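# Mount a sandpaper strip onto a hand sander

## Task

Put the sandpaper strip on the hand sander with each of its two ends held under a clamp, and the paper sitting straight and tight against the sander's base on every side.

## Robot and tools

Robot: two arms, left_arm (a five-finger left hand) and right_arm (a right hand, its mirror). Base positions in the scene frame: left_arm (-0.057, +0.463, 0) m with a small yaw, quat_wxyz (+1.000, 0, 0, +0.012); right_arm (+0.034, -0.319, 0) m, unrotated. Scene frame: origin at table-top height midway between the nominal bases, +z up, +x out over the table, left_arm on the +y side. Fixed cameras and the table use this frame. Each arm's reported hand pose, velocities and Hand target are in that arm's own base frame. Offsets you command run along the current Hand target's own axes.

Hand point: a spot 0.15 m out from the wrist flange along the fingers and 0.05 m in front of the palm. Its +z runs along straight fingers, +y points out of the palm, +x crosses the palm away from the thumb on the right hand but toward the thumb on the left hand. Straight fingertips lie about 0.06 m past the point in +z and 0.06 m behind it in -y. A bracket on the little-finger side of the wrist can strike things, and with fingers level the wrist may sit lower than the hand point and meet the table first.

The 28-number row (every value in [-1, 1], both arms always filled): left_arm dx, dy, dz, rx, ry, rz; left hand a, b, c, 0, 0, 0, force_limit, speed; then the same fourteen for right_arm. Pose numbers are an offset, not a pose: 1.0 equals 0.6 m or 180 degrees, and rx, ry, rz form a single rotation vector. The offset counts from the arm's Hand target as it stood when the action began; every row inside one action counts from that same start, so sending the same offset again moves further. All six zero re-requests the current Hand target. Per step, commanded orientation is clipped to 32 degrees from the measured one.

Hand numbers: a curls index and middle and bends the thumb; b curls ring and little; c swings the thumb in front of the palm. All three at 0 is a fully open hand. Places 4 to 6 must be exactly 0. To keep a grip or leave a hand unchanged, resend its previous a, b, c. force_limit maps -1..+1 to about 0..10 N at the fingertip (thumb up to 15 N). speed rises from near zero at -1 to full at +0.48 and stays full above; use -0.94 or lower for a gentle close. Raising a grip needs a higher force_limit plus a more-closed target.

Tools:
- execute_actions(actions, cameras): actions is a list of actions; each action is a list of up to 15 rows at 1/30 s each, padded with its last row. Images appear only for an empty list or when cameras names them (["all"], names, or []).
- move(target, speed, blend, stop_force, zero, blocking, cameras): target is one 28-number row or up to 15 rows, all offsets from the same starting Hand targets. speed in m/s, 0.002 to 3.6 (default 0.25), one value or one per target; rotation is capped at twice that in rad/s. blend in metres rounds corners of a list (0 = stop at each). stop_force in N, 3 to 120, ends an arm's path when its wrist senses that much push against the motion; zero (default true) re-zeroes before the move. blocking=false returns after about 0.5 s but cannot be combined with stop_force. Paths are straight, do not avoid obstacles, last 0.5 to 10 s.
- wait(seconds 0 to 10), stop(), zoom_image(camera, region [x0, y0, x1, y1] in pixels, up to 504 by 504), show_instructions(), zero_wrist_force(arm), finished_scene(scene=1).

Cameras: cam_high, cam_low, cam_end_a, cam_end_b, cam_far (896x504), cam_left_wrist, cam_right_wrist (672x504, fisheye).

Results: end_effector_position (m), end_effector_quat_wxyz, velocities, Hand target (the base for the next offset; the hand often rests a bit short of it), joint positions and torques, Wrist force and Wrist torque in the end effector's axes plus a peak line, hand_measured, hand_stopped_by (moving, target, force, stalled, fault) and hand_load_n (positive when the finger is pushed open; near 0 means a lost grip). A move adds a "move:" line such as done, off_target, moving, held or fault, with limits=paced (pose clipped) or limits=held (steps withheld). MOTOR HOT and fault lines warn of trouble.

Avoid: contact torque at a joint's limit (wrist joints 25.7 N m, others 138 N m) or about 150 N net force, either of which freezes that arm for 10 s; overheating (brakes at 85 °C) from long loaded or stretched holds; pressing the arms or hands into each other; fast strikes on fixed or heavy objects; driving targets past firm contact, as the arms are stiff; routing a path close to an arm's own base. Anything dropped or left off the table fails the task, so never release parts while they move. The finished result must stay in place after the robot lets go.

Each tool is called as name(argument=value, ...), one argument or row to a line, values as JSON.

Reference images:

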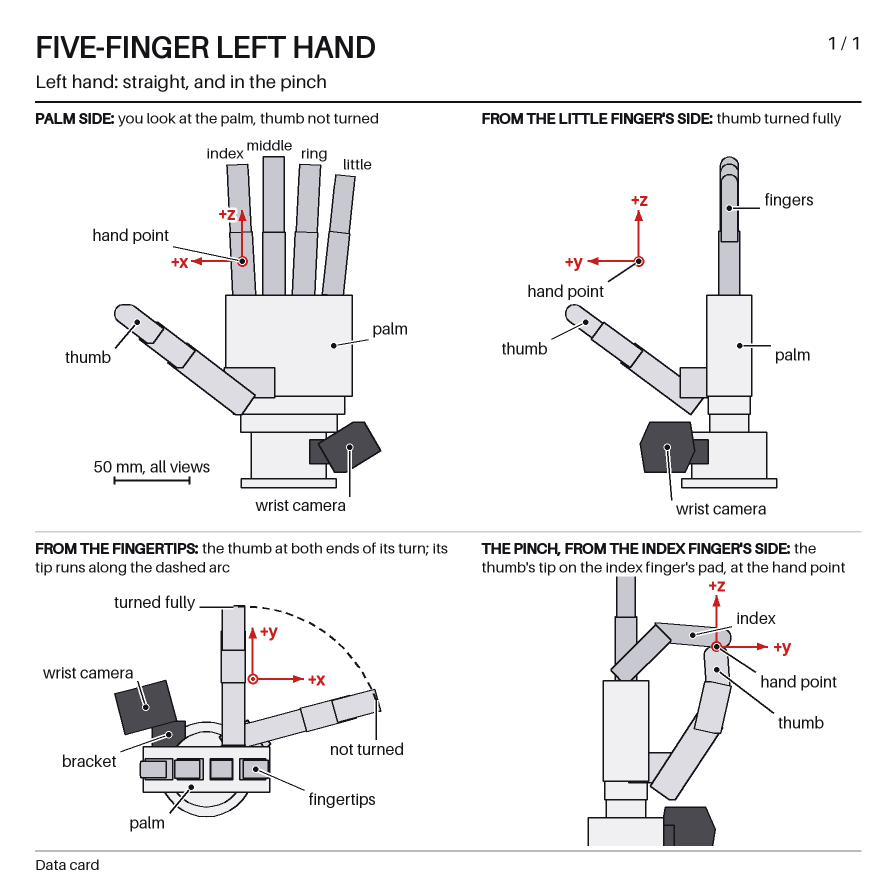

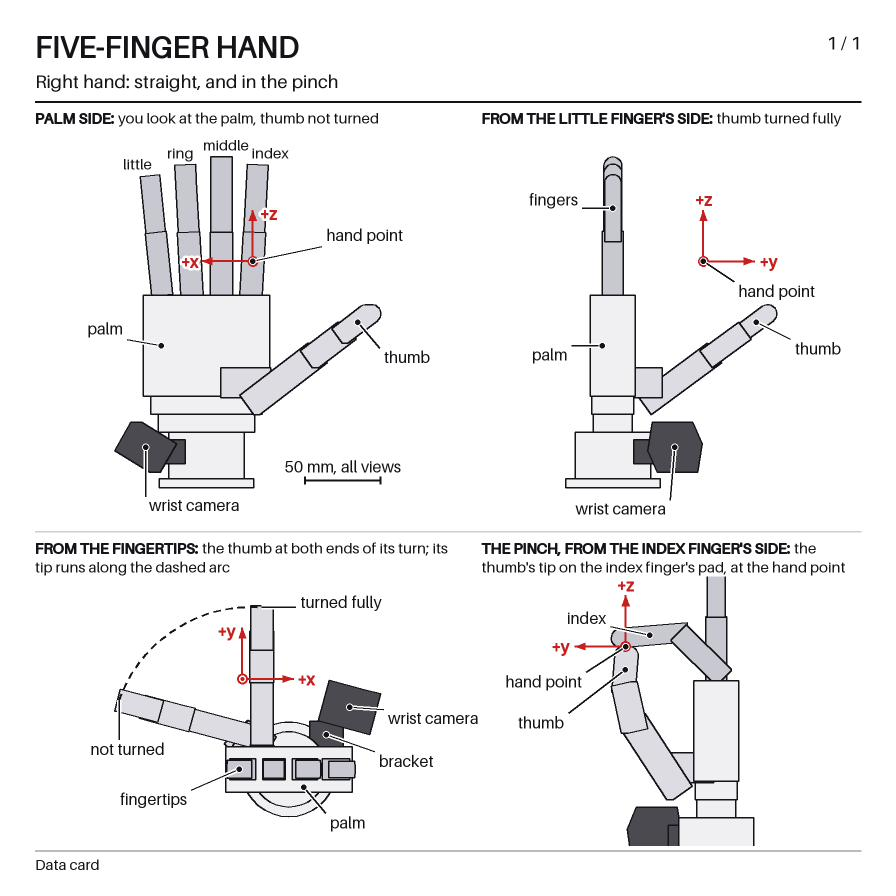

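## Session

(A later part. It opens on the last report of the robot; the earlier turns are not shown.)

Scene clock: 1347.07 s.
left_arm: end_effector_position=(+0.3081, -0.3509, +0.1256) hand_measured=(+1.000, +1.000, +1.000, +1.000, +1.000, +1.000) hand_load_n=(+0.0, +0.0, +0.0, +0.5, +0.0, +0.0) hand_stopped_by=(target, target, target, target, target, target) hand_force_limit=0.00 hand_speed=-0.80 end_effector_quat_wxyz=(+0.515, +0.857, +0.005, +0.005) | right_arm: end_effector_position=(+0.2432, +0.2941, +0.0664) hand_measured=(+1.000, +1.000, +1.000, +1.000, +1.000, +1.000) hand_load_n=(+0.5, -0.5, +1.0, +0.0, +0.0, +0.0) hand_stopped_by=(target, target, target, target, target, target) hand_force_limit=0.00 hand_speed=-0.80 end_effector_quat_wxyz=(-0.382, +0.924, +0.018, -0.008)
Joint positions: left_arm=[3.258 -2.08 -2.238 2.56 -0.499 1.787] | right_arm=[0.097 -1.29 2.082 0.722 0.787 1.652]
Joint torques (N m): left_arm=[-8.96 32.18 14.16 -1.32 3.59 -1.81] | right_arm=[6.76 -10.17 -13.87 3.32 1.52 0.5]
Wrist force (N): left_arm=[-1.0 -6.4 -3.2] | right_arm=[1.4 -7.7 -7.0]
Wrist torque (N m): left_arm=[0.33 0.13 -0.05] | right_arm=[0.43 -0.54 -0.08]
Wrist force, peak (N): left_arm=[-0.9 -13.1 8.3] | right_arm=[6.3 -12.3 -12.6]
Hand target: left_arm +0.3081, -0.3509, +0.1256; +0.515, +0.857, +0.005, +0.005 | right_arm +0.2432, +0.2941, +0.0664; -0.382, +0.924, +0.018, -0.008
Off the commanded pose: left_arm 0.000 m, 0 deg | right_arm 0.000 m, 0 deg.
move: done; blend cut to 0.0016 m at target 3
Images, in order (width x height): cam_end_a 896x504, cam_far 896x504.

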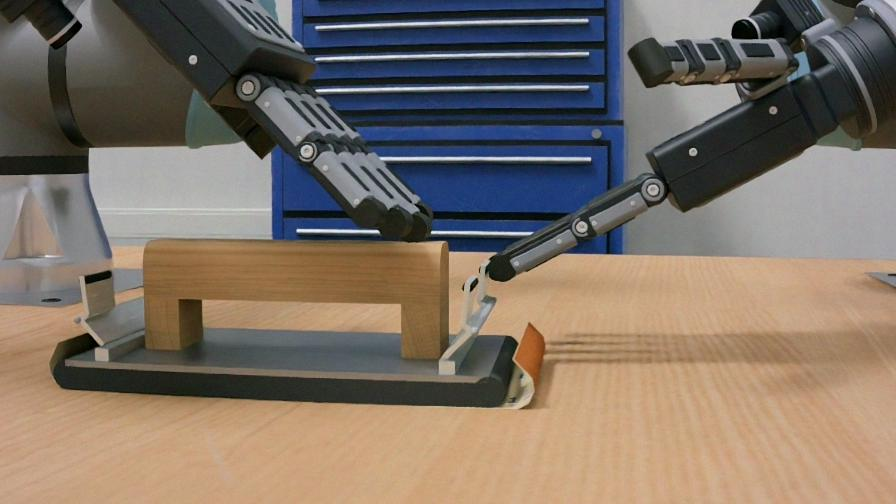

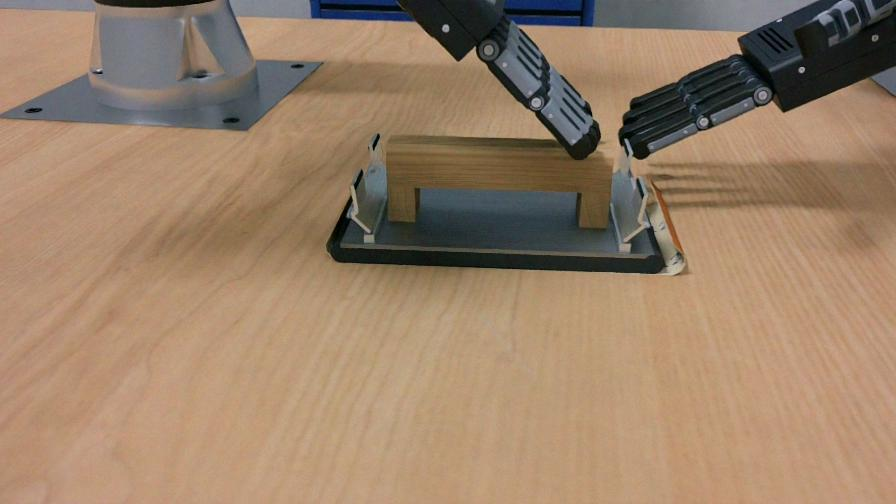

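move(
  target=[
    [0,0.006,-0.0598,0,0,0, 0,0,0,0,0,0, 0,-0.8, 0,-0.0412,-0.0413,0,0,0, 0,0,0,0,0,0, 0,-0.8],
    [0,0.006,-0.0598,0,0,0, 0,0,0,0,0,0, 0,-0.8, 0,0.0958,-0.178,0,0,0, 0,0,0,0,0,0, 0,-0.8],
    [0,0.006,-0.0598,0,0,0, 0,0,0,0,0,0, 0,-0.8, 0,0.1535,-0.1202,0,0,0, 0,0,0,0,0,0, 0,-0.8],
  ],
  speed=[0.1,0.12,0.05],
  blend=0.01,
  cameras=["all"],
)

Scene clock: 1380.03 s.
left_arm: end_effector_position=(+0.3076, -0.3210, +0.1457) hand_measured=(+1.000, +1.000, +1.000, +1.000, +1.000, +1.000) hand_load_n=(+0.0, +0.0, +0.0, +0.0, +0.0, +0.0) hand_stopped_by=(target, target, target, target, target, target) hand_force_limit=0.00 hand_speed=-0.80 end_effector_quat_wxyz=(+0.515, +0.857, +0.005, +0.005) | right_arm: end_effector_position=(+0.2451, +0.1799, +0.0653) hand_measured=(+1.000, +1.000, +1.000, +1.000, +1.000, +1.000) hand_load_n=(+0.0, +0.0, +1.0, +0.0, +0.0, +0.0) hand_stopped_by=(target, target, target, target, target, target) hand_force_limit=0.00 hand_speed=-0.80 end_effector_quat_wxyz=(-0.388, +0.922, +0.014, -0.016)
Joint positions: left_arm=[3.374 -2.058 -2.282 2.384 -0.532 2.014] | right_arm=[-0.326 -1.273 2.235 0.973 0.845 1.076]
Joint torques (N m): left_arm=[9.11 14.34 -5.91 -4.46 -0.13 1.37] | right_arm=[-0.12 -19.84 -8.97 2.61 -0.63 0.03]
Wrist force (N): left_arm=[-0.7 -0.7 0.9] | right_arm=[9.9 -7.3 -9.5]
Wrist torque (N m): left_arm=[-0.09 0.18 -0.17] | right_arm=[0.49 0.06 0.45]
Wrist force, peak (N): left_arm=[-0.9 -6.5 -3.3] | right_arm=[18.3 -52.2 -153.3]
Hand target: left_arm +0.3076, -0.3210, +0.1457; +0.515, +0.857, +0.005, +0.005 | right_arm +0.2451, +0.1799, +0.0653; -0.388, +0.922, +0.014, -0.016 (not the last commanded pose)
Off the commanded pose: left_arm 0.000 m, 0 deg | right_arm 0.013 m, 1 deg.
FORCE FAULT: contact force on the right arm reached its limit, and that arm stopped. The contact can be on any part of that arm, not only on its tool. That arm's remaining commands of this call were not run. That arm is still stopped at the end of this call. That arm stays stopped for about 10 more seconds. Until then a move that you send moves the other arm only, and its call returns only when the move has ended. Once the stop has ended, the next robot result says so. If the stop ends while you think or write, that arm runs what you send next, counted from a new Hand target: where the arm stands when the stop ends. While its stop runs, that arm, its gripper or tool too, takes no new command. Until it ends, the stop uses up actions while you think or wait. An arm that is not stopped still takes commands.
move: fault (right_arm)

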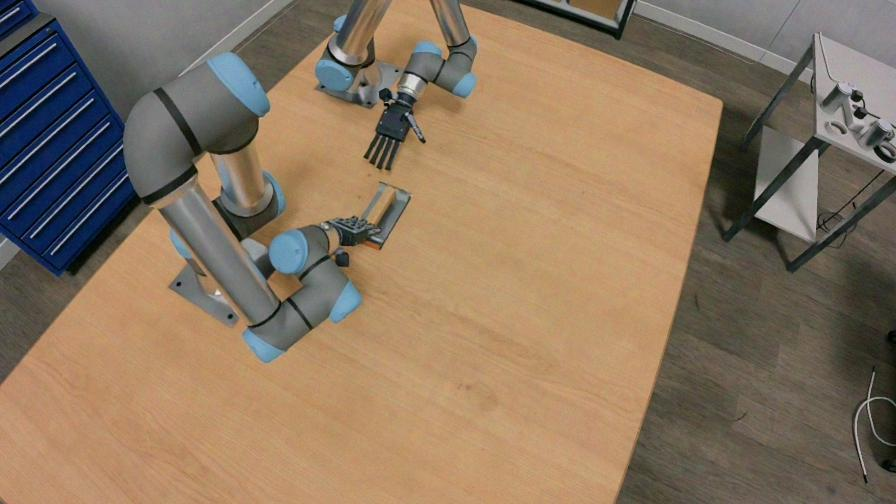

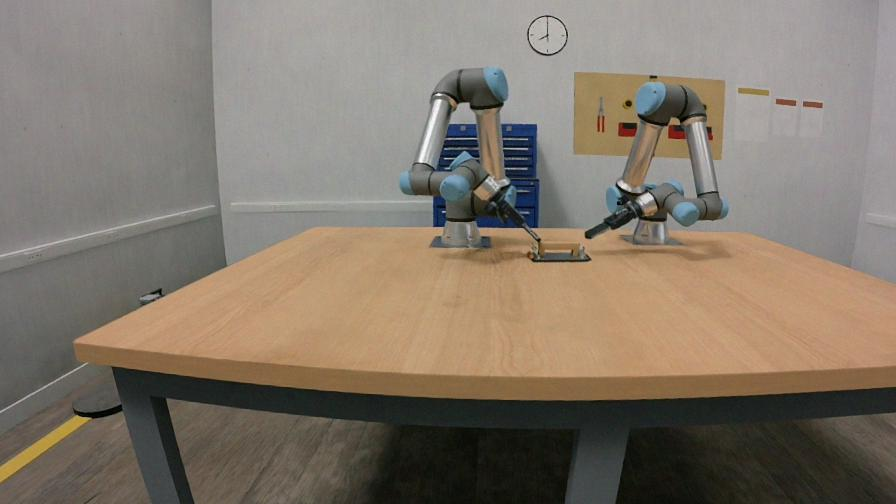

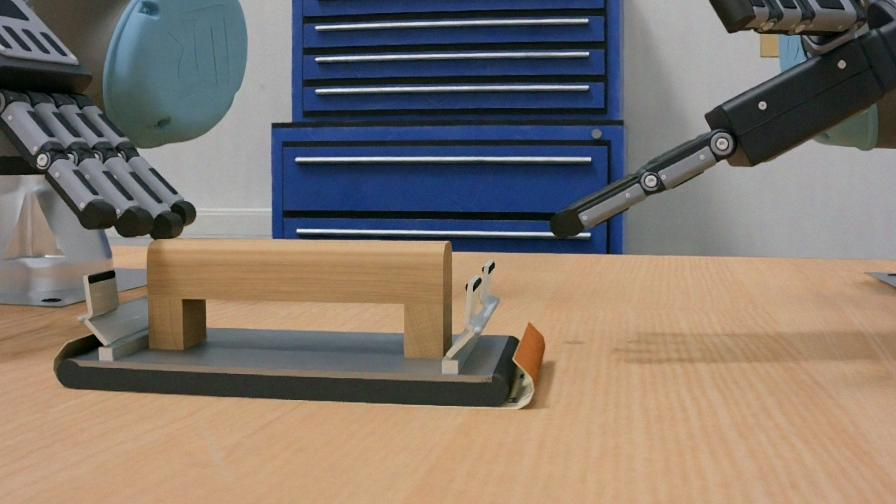

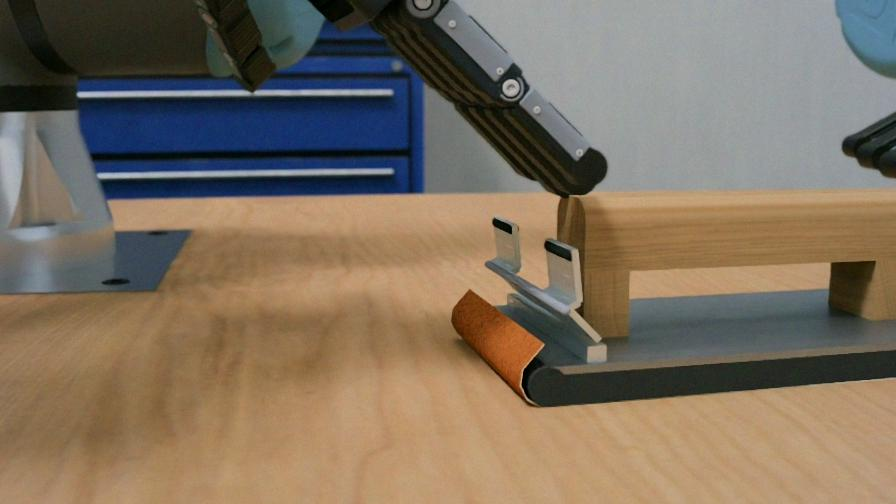

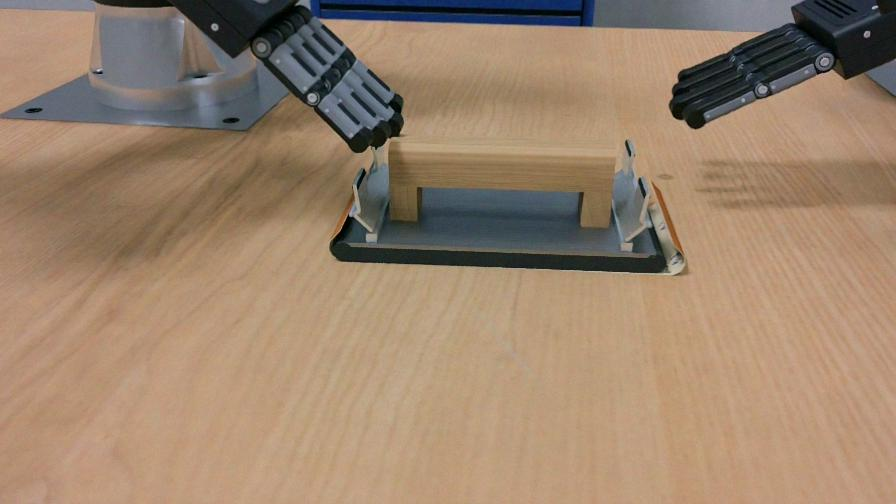

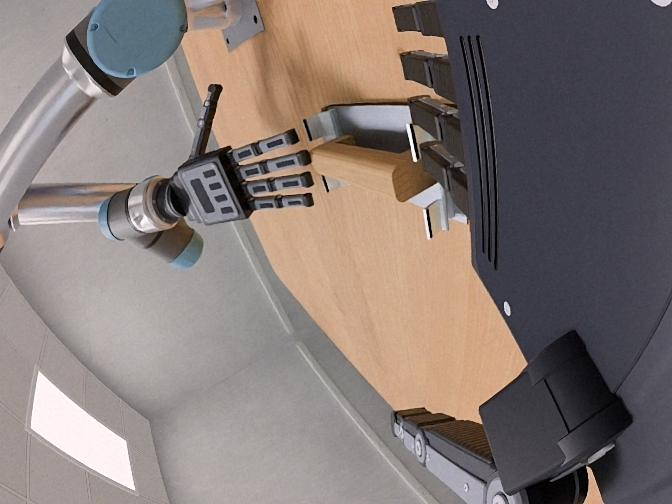

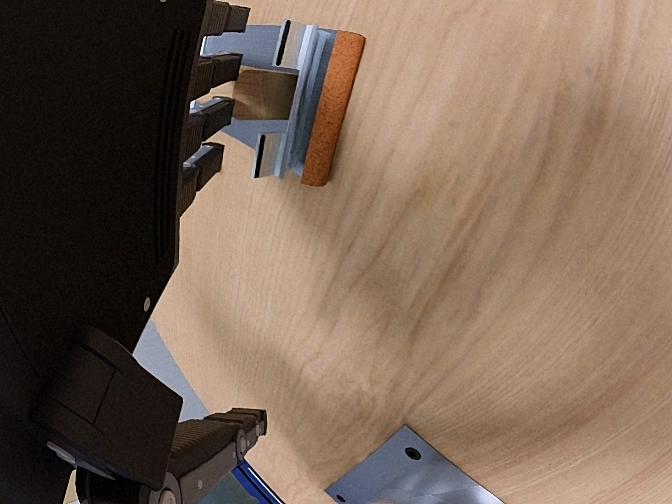

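wait(
  seconds=1,
)

Scene clock: 1396.27 s.
left_arm: end_effector_position=(+0.3076, -0.3210, +0.1457) hand_measured=(+1.000, +1.000, +1.000, +1.000, +1.000, +1.000) hand_load_n=(+0.0, +0.0, +0.0, +0.0, +0.0, +0.0) hand_stopped_by=(target, target, target, target, target, target) hand_force_limit=0.00 hand_speed=-0.80 end_effector_quat_wxyz=(+0.515, +0.857, +0.005, +0.005) | right_arm: end_effector_position=(+0.2451, +0.1799, +0.0653) hand_measured=(+1.000, +1.000, +1.000, +1.000, +1.000, +1.000) hand_load_n=(+0.0, +0.0, +1.0, +0.0, +0.0, +0.0) hand_stopped_by=(target, target, target, target, target, target) hand_force_limit=0.00 hand_speed=-0.80 end_effector_quat_wxyz=(-0.388, +0.922, +0.014, -0.016)
Joint positions: left_arm=[3.374 -2.058 -2.282 2.384 -0.532 2.014] | right_arm=[-0.326 -1.273 2.235 0.973 0.845 1.076]
Joint torques (N m): left_arm=[9.23 14.67 -4.93 -4.37 -0.13 1.3] | right_arm=[-0.39 -21.28 -9.24 2.89 0.8 0.18]
Wrist force (N): left_arm=[-0.7 -0.9 1.0] | right_arm=[10.0 -6.8 -8.9]
Wrist torque (N m): left_arm=[-0.11 0.18 -0.17] | right_arm=[0.52 0.03 0.47]
Wrist force, peak (N): left_arm=[-0.8 -1.0 1.1] | right_arm=[10.2 -7.3 -9.2]
Hand target: left_arm +0.3076, -0.3210, +0.1457; +0.515, +0.857, +0.005, +0.005 | right_arm +0.2451, +0.1799, +0.0653; -0.388, +0.922, +0.014, -0.016 (not the last commanded pose)
Off the commanded pose: left_arm 0.000 m, 0 deg | right_arm 0.013 m, 1 deg.
FORCE FAULT, CONTINUED: the right arm's stop, for the force fault that an earlier result reported, is over. The rest of the stop counts as 19 of the actions that you can send in this scene. During its stop the right arm's controller moved it back a little. That arm's target is now where it stood when the stop ended, not its last command. That arm accepts commands again.
wait: 1.00 s; at rest from the start

move(
  target=[
    [0,0,0,0,0,0, 0,0,0,0,0,0, 0,-0.8, -0.001,-0.0358,-0.035,0,0,0, 0,0,0,0,0,0, 0,-0.8],
    [0,0,0,0,0,0, 0,0,0,0,0,0, 0,-0.8, -0.0012,-0.0031,-0.0684,0,0,0, 0,0,0,0,0,0, 0,-0.8],
  ],
  speed=0.08,
  blend=0.005,
  cameras=["cam_end_a","cam_end_b","cam_far","cam_right_wrist","cam_left_wrist"],
)

zoom_image(
  camera="cam_end_b",
  region=[430, 120, 700, 420],
)

zoom_image(
  camera="cam_right_wrist",
  region=[170, 0, 400, 210],
)

Scene clock: 1406.50 s.
left_arm: end_effector_position=(+0.3076, -0.3210, +0.1457) hand_measured=(+1.000, +1.000, +1.000, +1.000, +1.000, +1.000) hand_load_n=(+0.0, +0.0, +0.0, +0.0, +0.0, +0.0) hand_stopped_by=(target, target, target, target, target, target) hand_force_limit=0.00 hand_speed=-0.80 end_effector_quat_wxyz=(+0.515, +0.857, +0.005, +0.005) | right_arm: end_effector_position=(+0.2460, +0.1519, +0.0953) hand_measured=(+1.000, +1.000, +1.000, +1.000, +1.000, +1.000) hand_load_n=(+0.0, +0.0, -0.5, +0.0, +0.0, +0.0) hand_stopped_by=(target, target, target, target, target, target) hand_force_limit=0.00 hand_speed=-0.80 end_effector_quat_wxyz=(-0.388, +0.922, +0.014, -0.016)
Joint positions: left_arm=[3.374 -2.058 -2.282 2.384 -0.532 2.014] | right_arm=[-0.426 -1.338 2.232 1.118 0.885 0.954]
Joint torques (N m): left_arm=[8.61 13.6 -4.66 -4.35 0.05 1.3] | right_arm=[-11.61 -7.15 1.31 5.28 1.08 -1.09]
Wrist force (N): left_arm=[-0.7 -1.0 0.9] | right_arm=[4.3 -2.7 2.8]
Wrist torque (N m): left_arm=[-0.13 0.18 -0.16] | right_arm=[-0.51 -0.62 0.23]
Wrist force, peak (N): left_arm=[-0.8 -1.0 0.9] | right_arm=[10.2 -7.3 -9.4]
Hand target: left_arm +0.3076, -0.3210, +0.1457; +0.515, +0.857, +0.005, +0.005 | right_arm +0.2460, +0.1519, +0.0953; -0.388, +0.922, +0.014, -0.016
Off the commanded pose: left_arm 0.000 m, 0 deg | right_arm 0.000 m, 0 deg.
move: done
Images, in order (width x height): cam_end_a 896x504, cam_end_b 896x504, cam_far 896x504, cam_left_wrist 672x504, cam_right_wrist 672x504.

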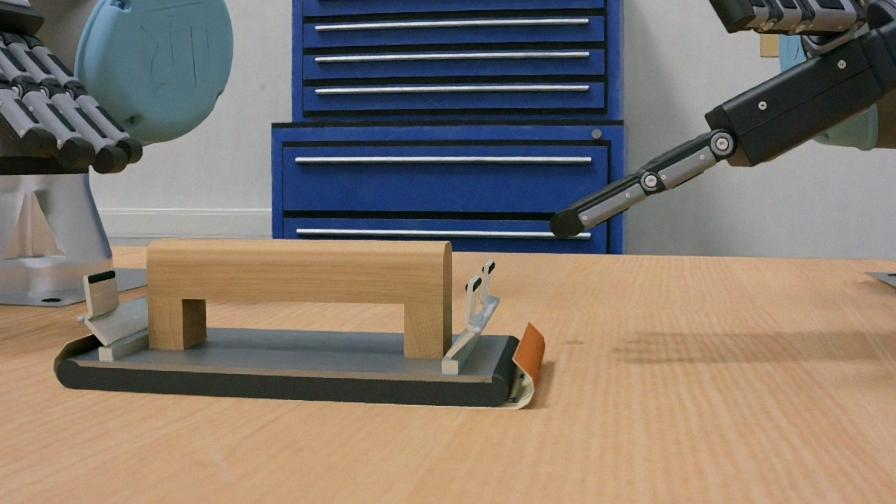

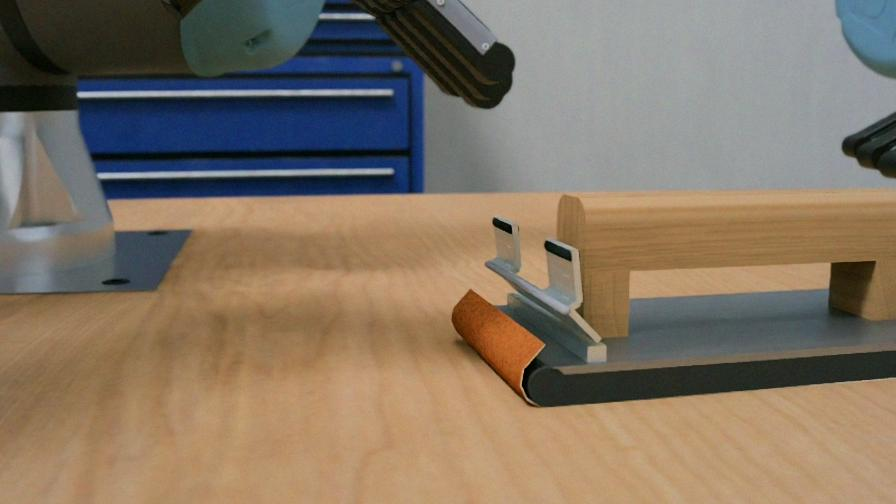

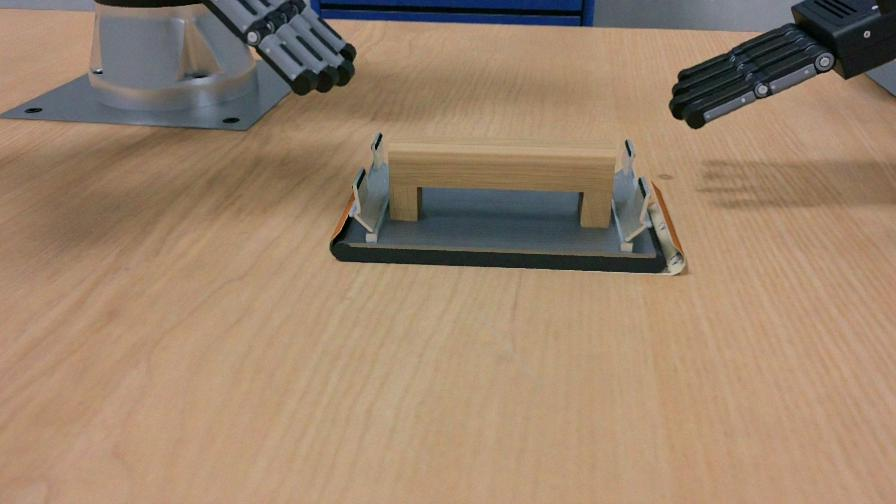

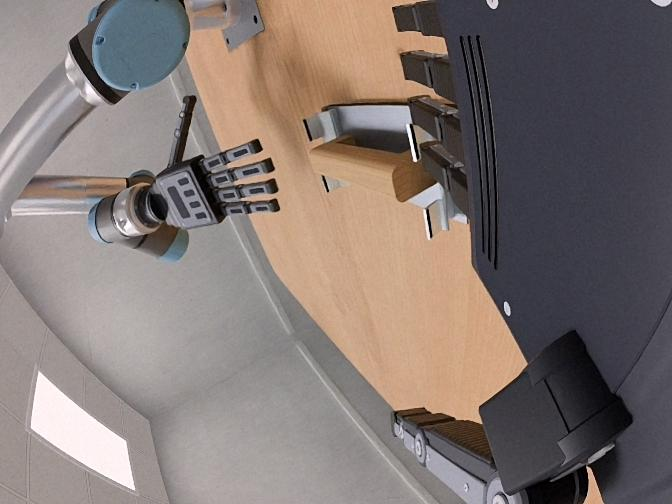

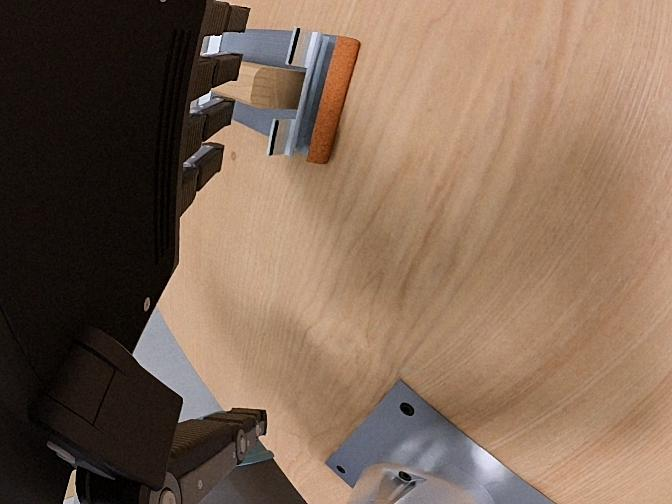

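Scaled by 1.680 from the camera's 896x504 image, which has a finer 1280x720 frame.

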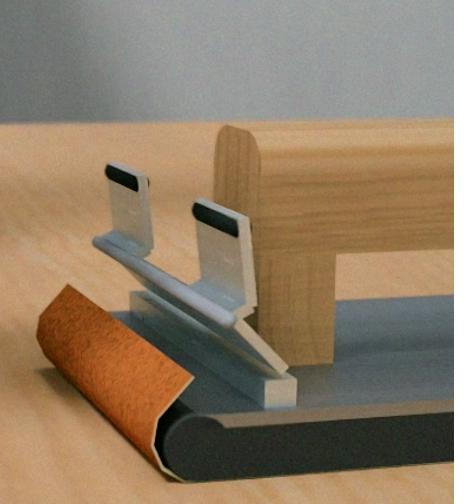

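Scaled by 2.191 from the camera's 672x504 image, which has a finer 960x720 frame.

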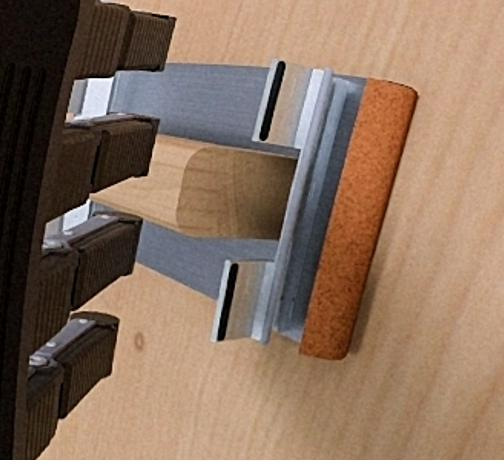

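zoom_image(
  camera="cam_end_a",
  region=[440, 300, 560, 420],
)

zoom_image(
  camera="cam_end_a",
  region=[40, 290, 160, 410],
)

zoom_image(
  camera="cam_end_b",
  region=[440, 280, 620, 420],
)

zoom_image(
  camera="cam_far",
  region=[315, 130, 435, 280],
)

Scaled by 4.200 from the camera's 896x504 image, which has a finer 1280x720 frame.

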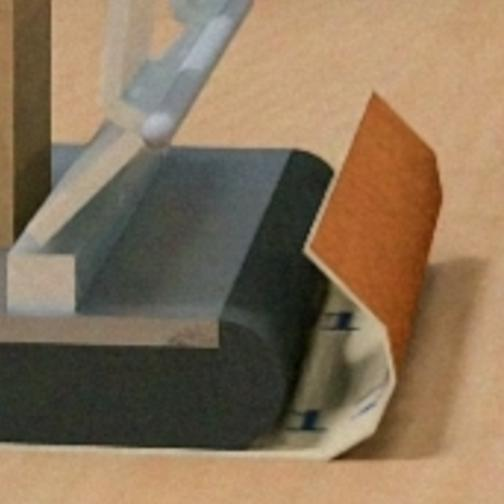

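Scaled by 4.200 from the camera's 896x504 image, which has a finer 1280x720 frame.

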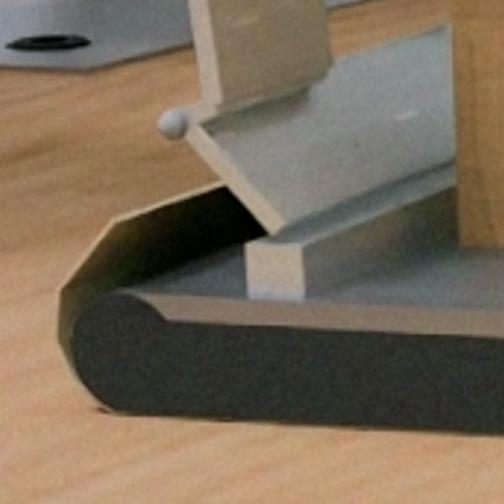

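Scaled by 2.800 from the camera's 896x504 image, which has a finer 1280x720 frame.

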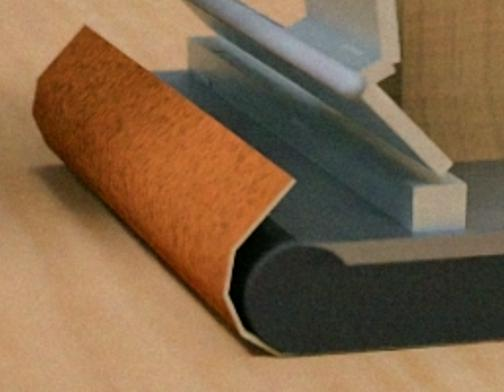

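Scaled by 3.360 from the camera's 896x504 image, which has a finer 1280x720 frame.

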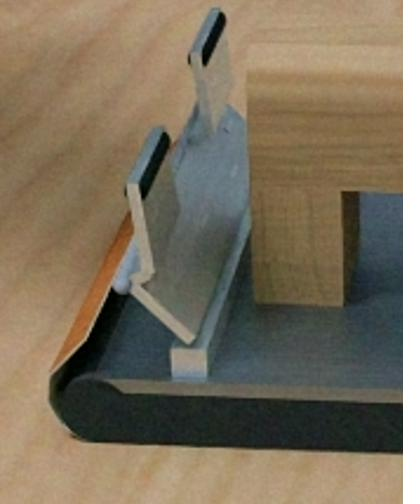

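move(
  target=[0,0,0,0,0,0, 0,0,0,0,0,0, 0,-0.8, 0.001,0.0528,0.0517,0,0,0, 0,0,0,0,0,0, 0,-0.8],
  speed=0.05,
  stop_force=6,
  cameras=["cam_end_b","cam_right_wrist","cam_far"],
)

zoom_image(
  camera="cam_end_b",
  region=[430, 120, 700, 420],
)

zoom_image(
  camera="cam_right_wrist",
  region=[170, 0, 400, 210],
)

Scene clock: 1438.87 s.
left_arm: end_effector_position=(+0.3076, -0.3210, +0.1457) hand_measured=(+1.000, +1.000, +1.000, +1.000, +1.000, +1.000) hand_load_n=(+0.0, +0.0, +0.0, +0.0, +0.0, +0.0) hand_stopped_by=(target, target, target, target, target, target) hand_force_limit=0.00 hand_speed=-0.80 end_effector_quat_wxyz=(+0.515, +0.857, +0.005, +0.005) | right_arm: end_effector_position=(+0.2458, +0.1519, +0.0510) hand_measured=(+1.000, +1.000, +1.000, +1.000, +1.000, +1.000) hand_load_n=(+0.0, +0.0, +0.0, +0.0, +0.0, +0.0) hand_stopped_by=(target, target, target, target, target, target) hand_force_limit=0.00 hand_speed=-0.80 end_effector_quat_wxyz=(-0.388, +0.922, +0.014, -0.016)
Joint positions: left_arm=[3.374 -2.058 -2.282 2.384 -0.532 2.014] | right_arm=[-0.427 -1.228 2.262 0.979 0.885 0.953]
Joint torques (N m): left_arm=[8.14 14.4 -4.91 -4.23 -0.05 1.27] | right_arm=[12.37 -9.5 3.51 0.53 -2.73 1.5]
Wrist force (N): left_arm=[-0.6 -0.8 0.7] | right_arm=[4.2 -2.6 2.7]
Wrist torque (N m): left_arm=[-0.08 0.16 -0.16] | right_arm=[-0.50 -0.61 0.22]
Wrist force, peak (N): left_arm=[-0.8 -1.0 1.0] | right_arm=[4.7 -3.2 3.2]
Hand target: left_arm +0.3076, -0.3210, +0.1457; +0.515, +0.857, +0.005, +0.005 | right_arm +0.2458, +0.1519, +0.0510; -0.388, +0.922, +0.014, -0.016
Off the commanded pose: left_arm 0.000 m, 0 deg | right_arm 0.000 m, 0 deg.
move: done
Images, in order (width x height): cam_end_b 896x504, cam_far 896x504, cam_right_wrist 672x504.

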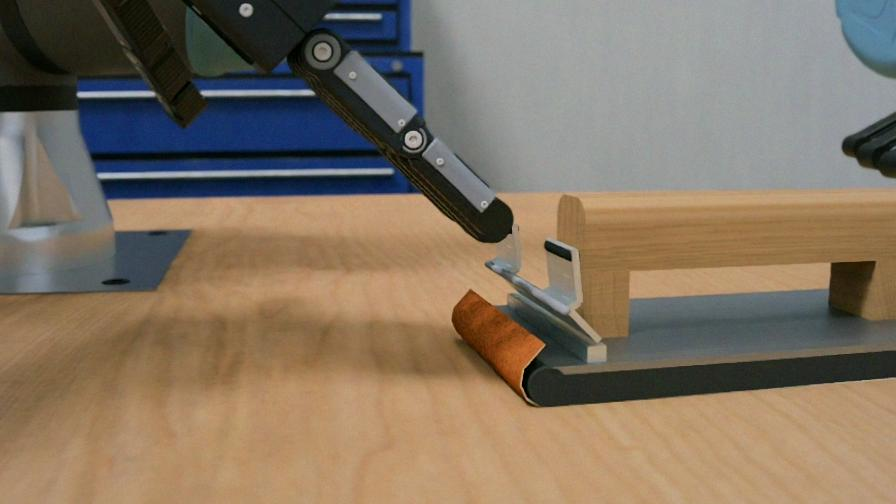

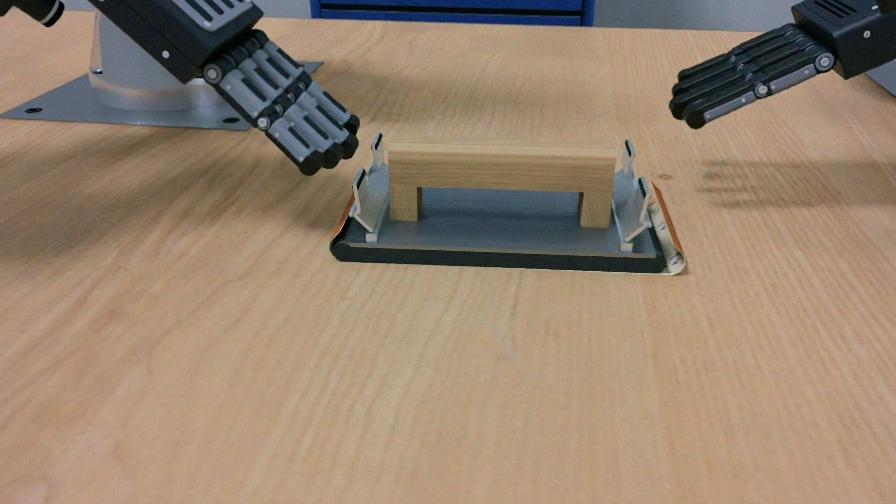

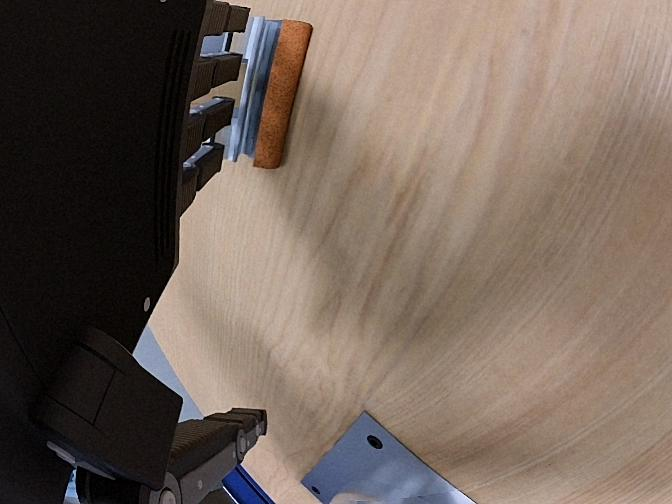

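Scaled by 1.680 from the camera's 896x504 image, which has a finer 1280x720 frame.

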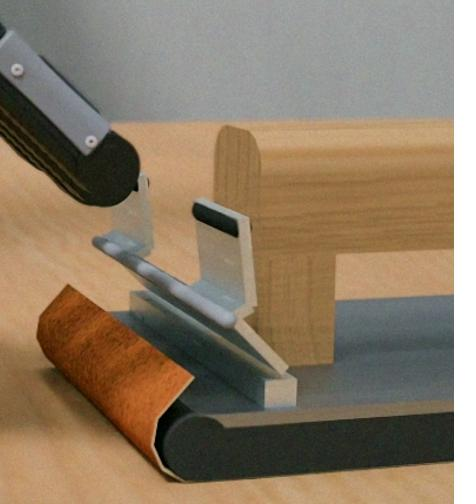

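Scaled by 2.191 from the camera's 672x504 image, which has a finer 960x720 frame.

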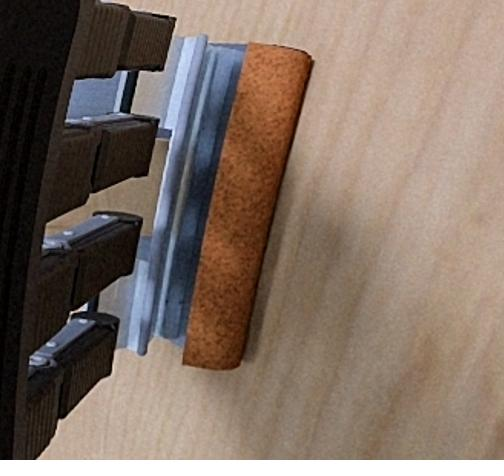

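zoom_image(
  camera="cam_far",
  region=[240, 60, 440, 280],
)

Scaled by 2.291 from the camera's 896x504 image, which has a finer 1280x720 frame.

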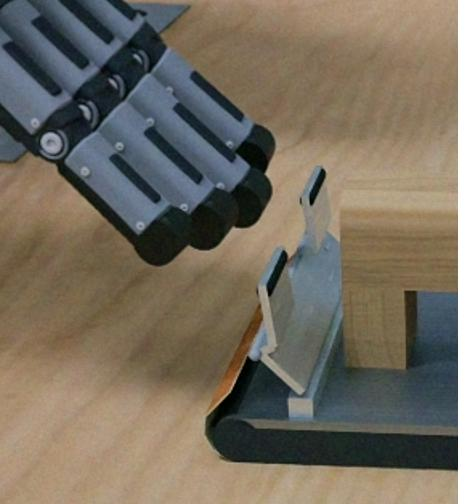

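move(
  target=[
    [0,0,0,0,0,0, 0,0,0,0,0,0, 0,-0.8, -0.0001,-0.0036,-0.0035,0,0,0, 0,0,0,0,0,0, 0,-0.8],
    [0,0,0,0,0,0, 0,0,0,0,0,0, 0,-0.8, 0,-0.0217,0.015,0,0,0, 0,0,0,0,0,0, 0,-0.8],
  ],
  speed=0.02,
  stop_force=8,
  cameras=["cam_end_a","cam_end_b","cam_far"],
)

zoom_image(
  camera="cam_end_b",
  region=[430, 120, 700, 420],
)

zoom_image(
  camera="cam_end_a",
  region=[440, 300, 560, 420],
)

zoom_image(
  camera="cam_end_a",
  region=[40, 290, 160, 410],
)

Scene clock: 1466.23 s.
left_arm: end_effector_position=(+0.3076, -0.3210, +0.1457) hand_measured=(+1.000, +1.000, +1.000, +1.000, +1.000, +1.000) hand_load_n=(+0.0, +0.0, +0.0, +0.0, +0.0, +0.0) hand_stopped_by=(target, target, target, target, target, target) hand_force_limit=0.00 hand_speed=-0.80 end_effector_quat_wxyz=(+0.515, +0.857, +0.005, +0.005) | right_arm: end_effector_position=(+0.2453, +0.1674, +0.0540) hand_measured=(+1.000, +1.000, +1.000, +1.000, +1.000, +1.000) hand_load_n=(+0.0, +0.0, +0.0, +0.0, +0.0, -0.5) hand_stopped_by=(target, target, target, target, target, target) hand_force_limit=0.00 hand_speed=-0.80 end_effector_quat_wxyz=(-0.388, +0.922, +0.014, -0.016)
Joint positions: left_arm=[3.374 -2.058 -2.282 2.384 -0.532 2.014] | right_arm=[-0.371 -1.242 2.252 0.961 0.862 1.02]
Joint torques (N m): left_arm=[8.37 14.25 -5.79 -4.35 0.02 1.33] | right_arm=[12.61 -33.47 -20.79 0.51 -2.86 1.54]
Wrist force (N): left_arm=[-0.7 -0.8 0.9] | right_arm=[4.3 -2.9 2.7]
Wrist torque (N m): left_arm=[-0.09 0.18 -0.17] | right_arm=[-0.53 -0.67 0.10]
Wrist force, peak (N): left_arm=[-0.8 -0.8 1.0] | right_arm=[4.9 -2.8 2.8]
Hand target: left_arm +0.3076, -0.3210, +0.1457; +0.515, +0.857, +0.005, +0.005 | right_arm +0.2453, +0.1674, +0.0540; -0.388, +0.922, +0.014, -0.016
Off the commanded pose: left_arm 0.000 m, 0 deg | right_arm 0.000 m, 0 deg.
move: done
Images, in order (width x height): cam_end_a 896x504, cam_end_b 896x504, cam_far 896x504.

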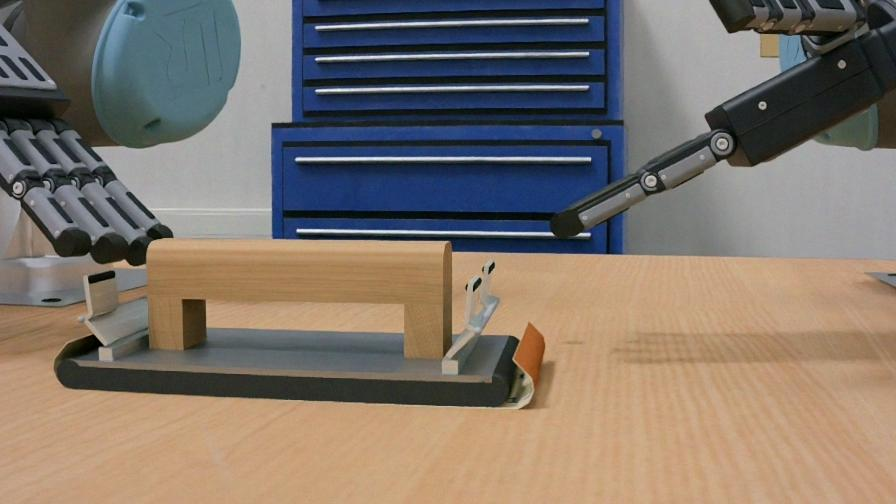

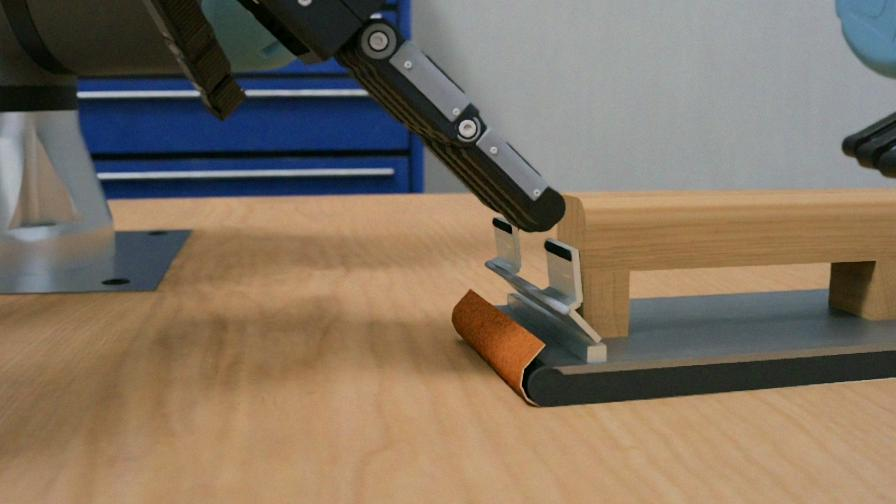

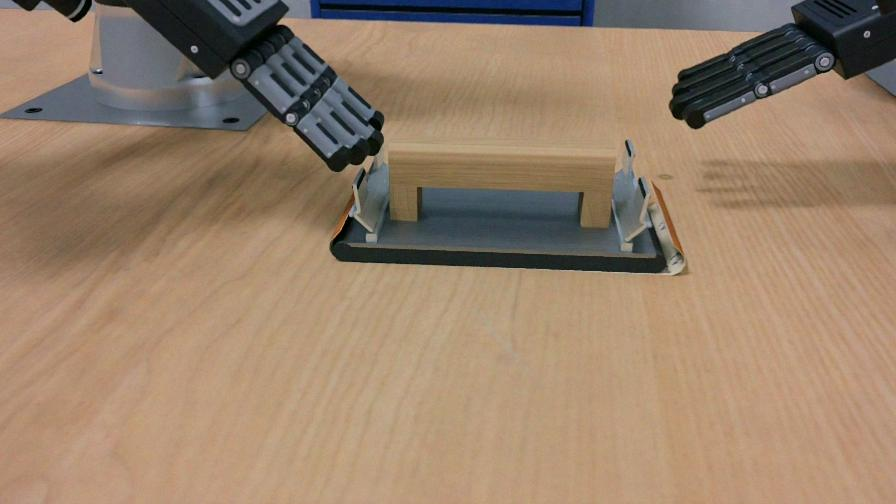

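Scaled by 1.680 from the camera's 896x504 image, which has a finer 1280x720 frame.

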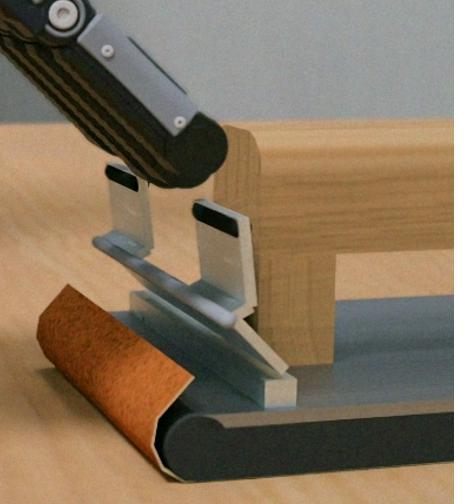

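Scaled by 4.200 from the camera's 896x504 image, which has a finer 1280x720 frame.

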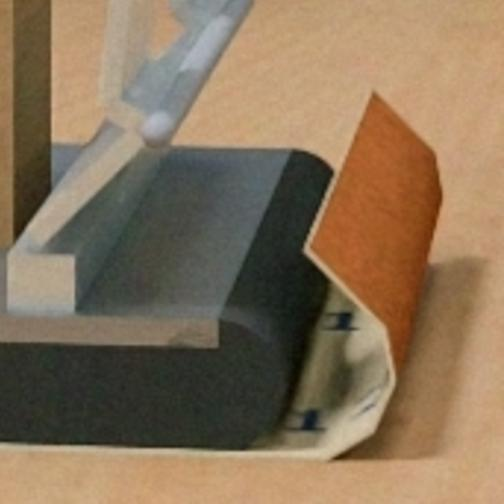

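Scaled by 4.200 from the camera's 896x504 image, which has a finer 1280x720 frame.

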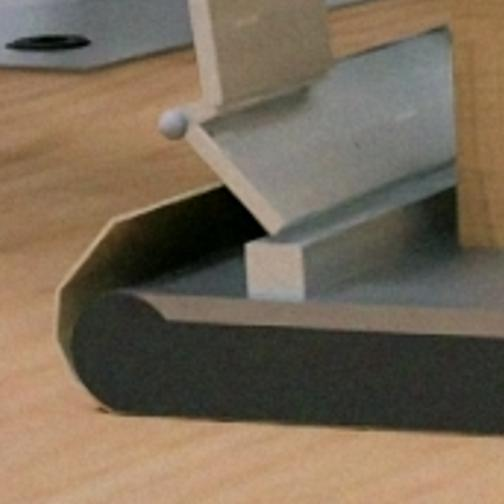

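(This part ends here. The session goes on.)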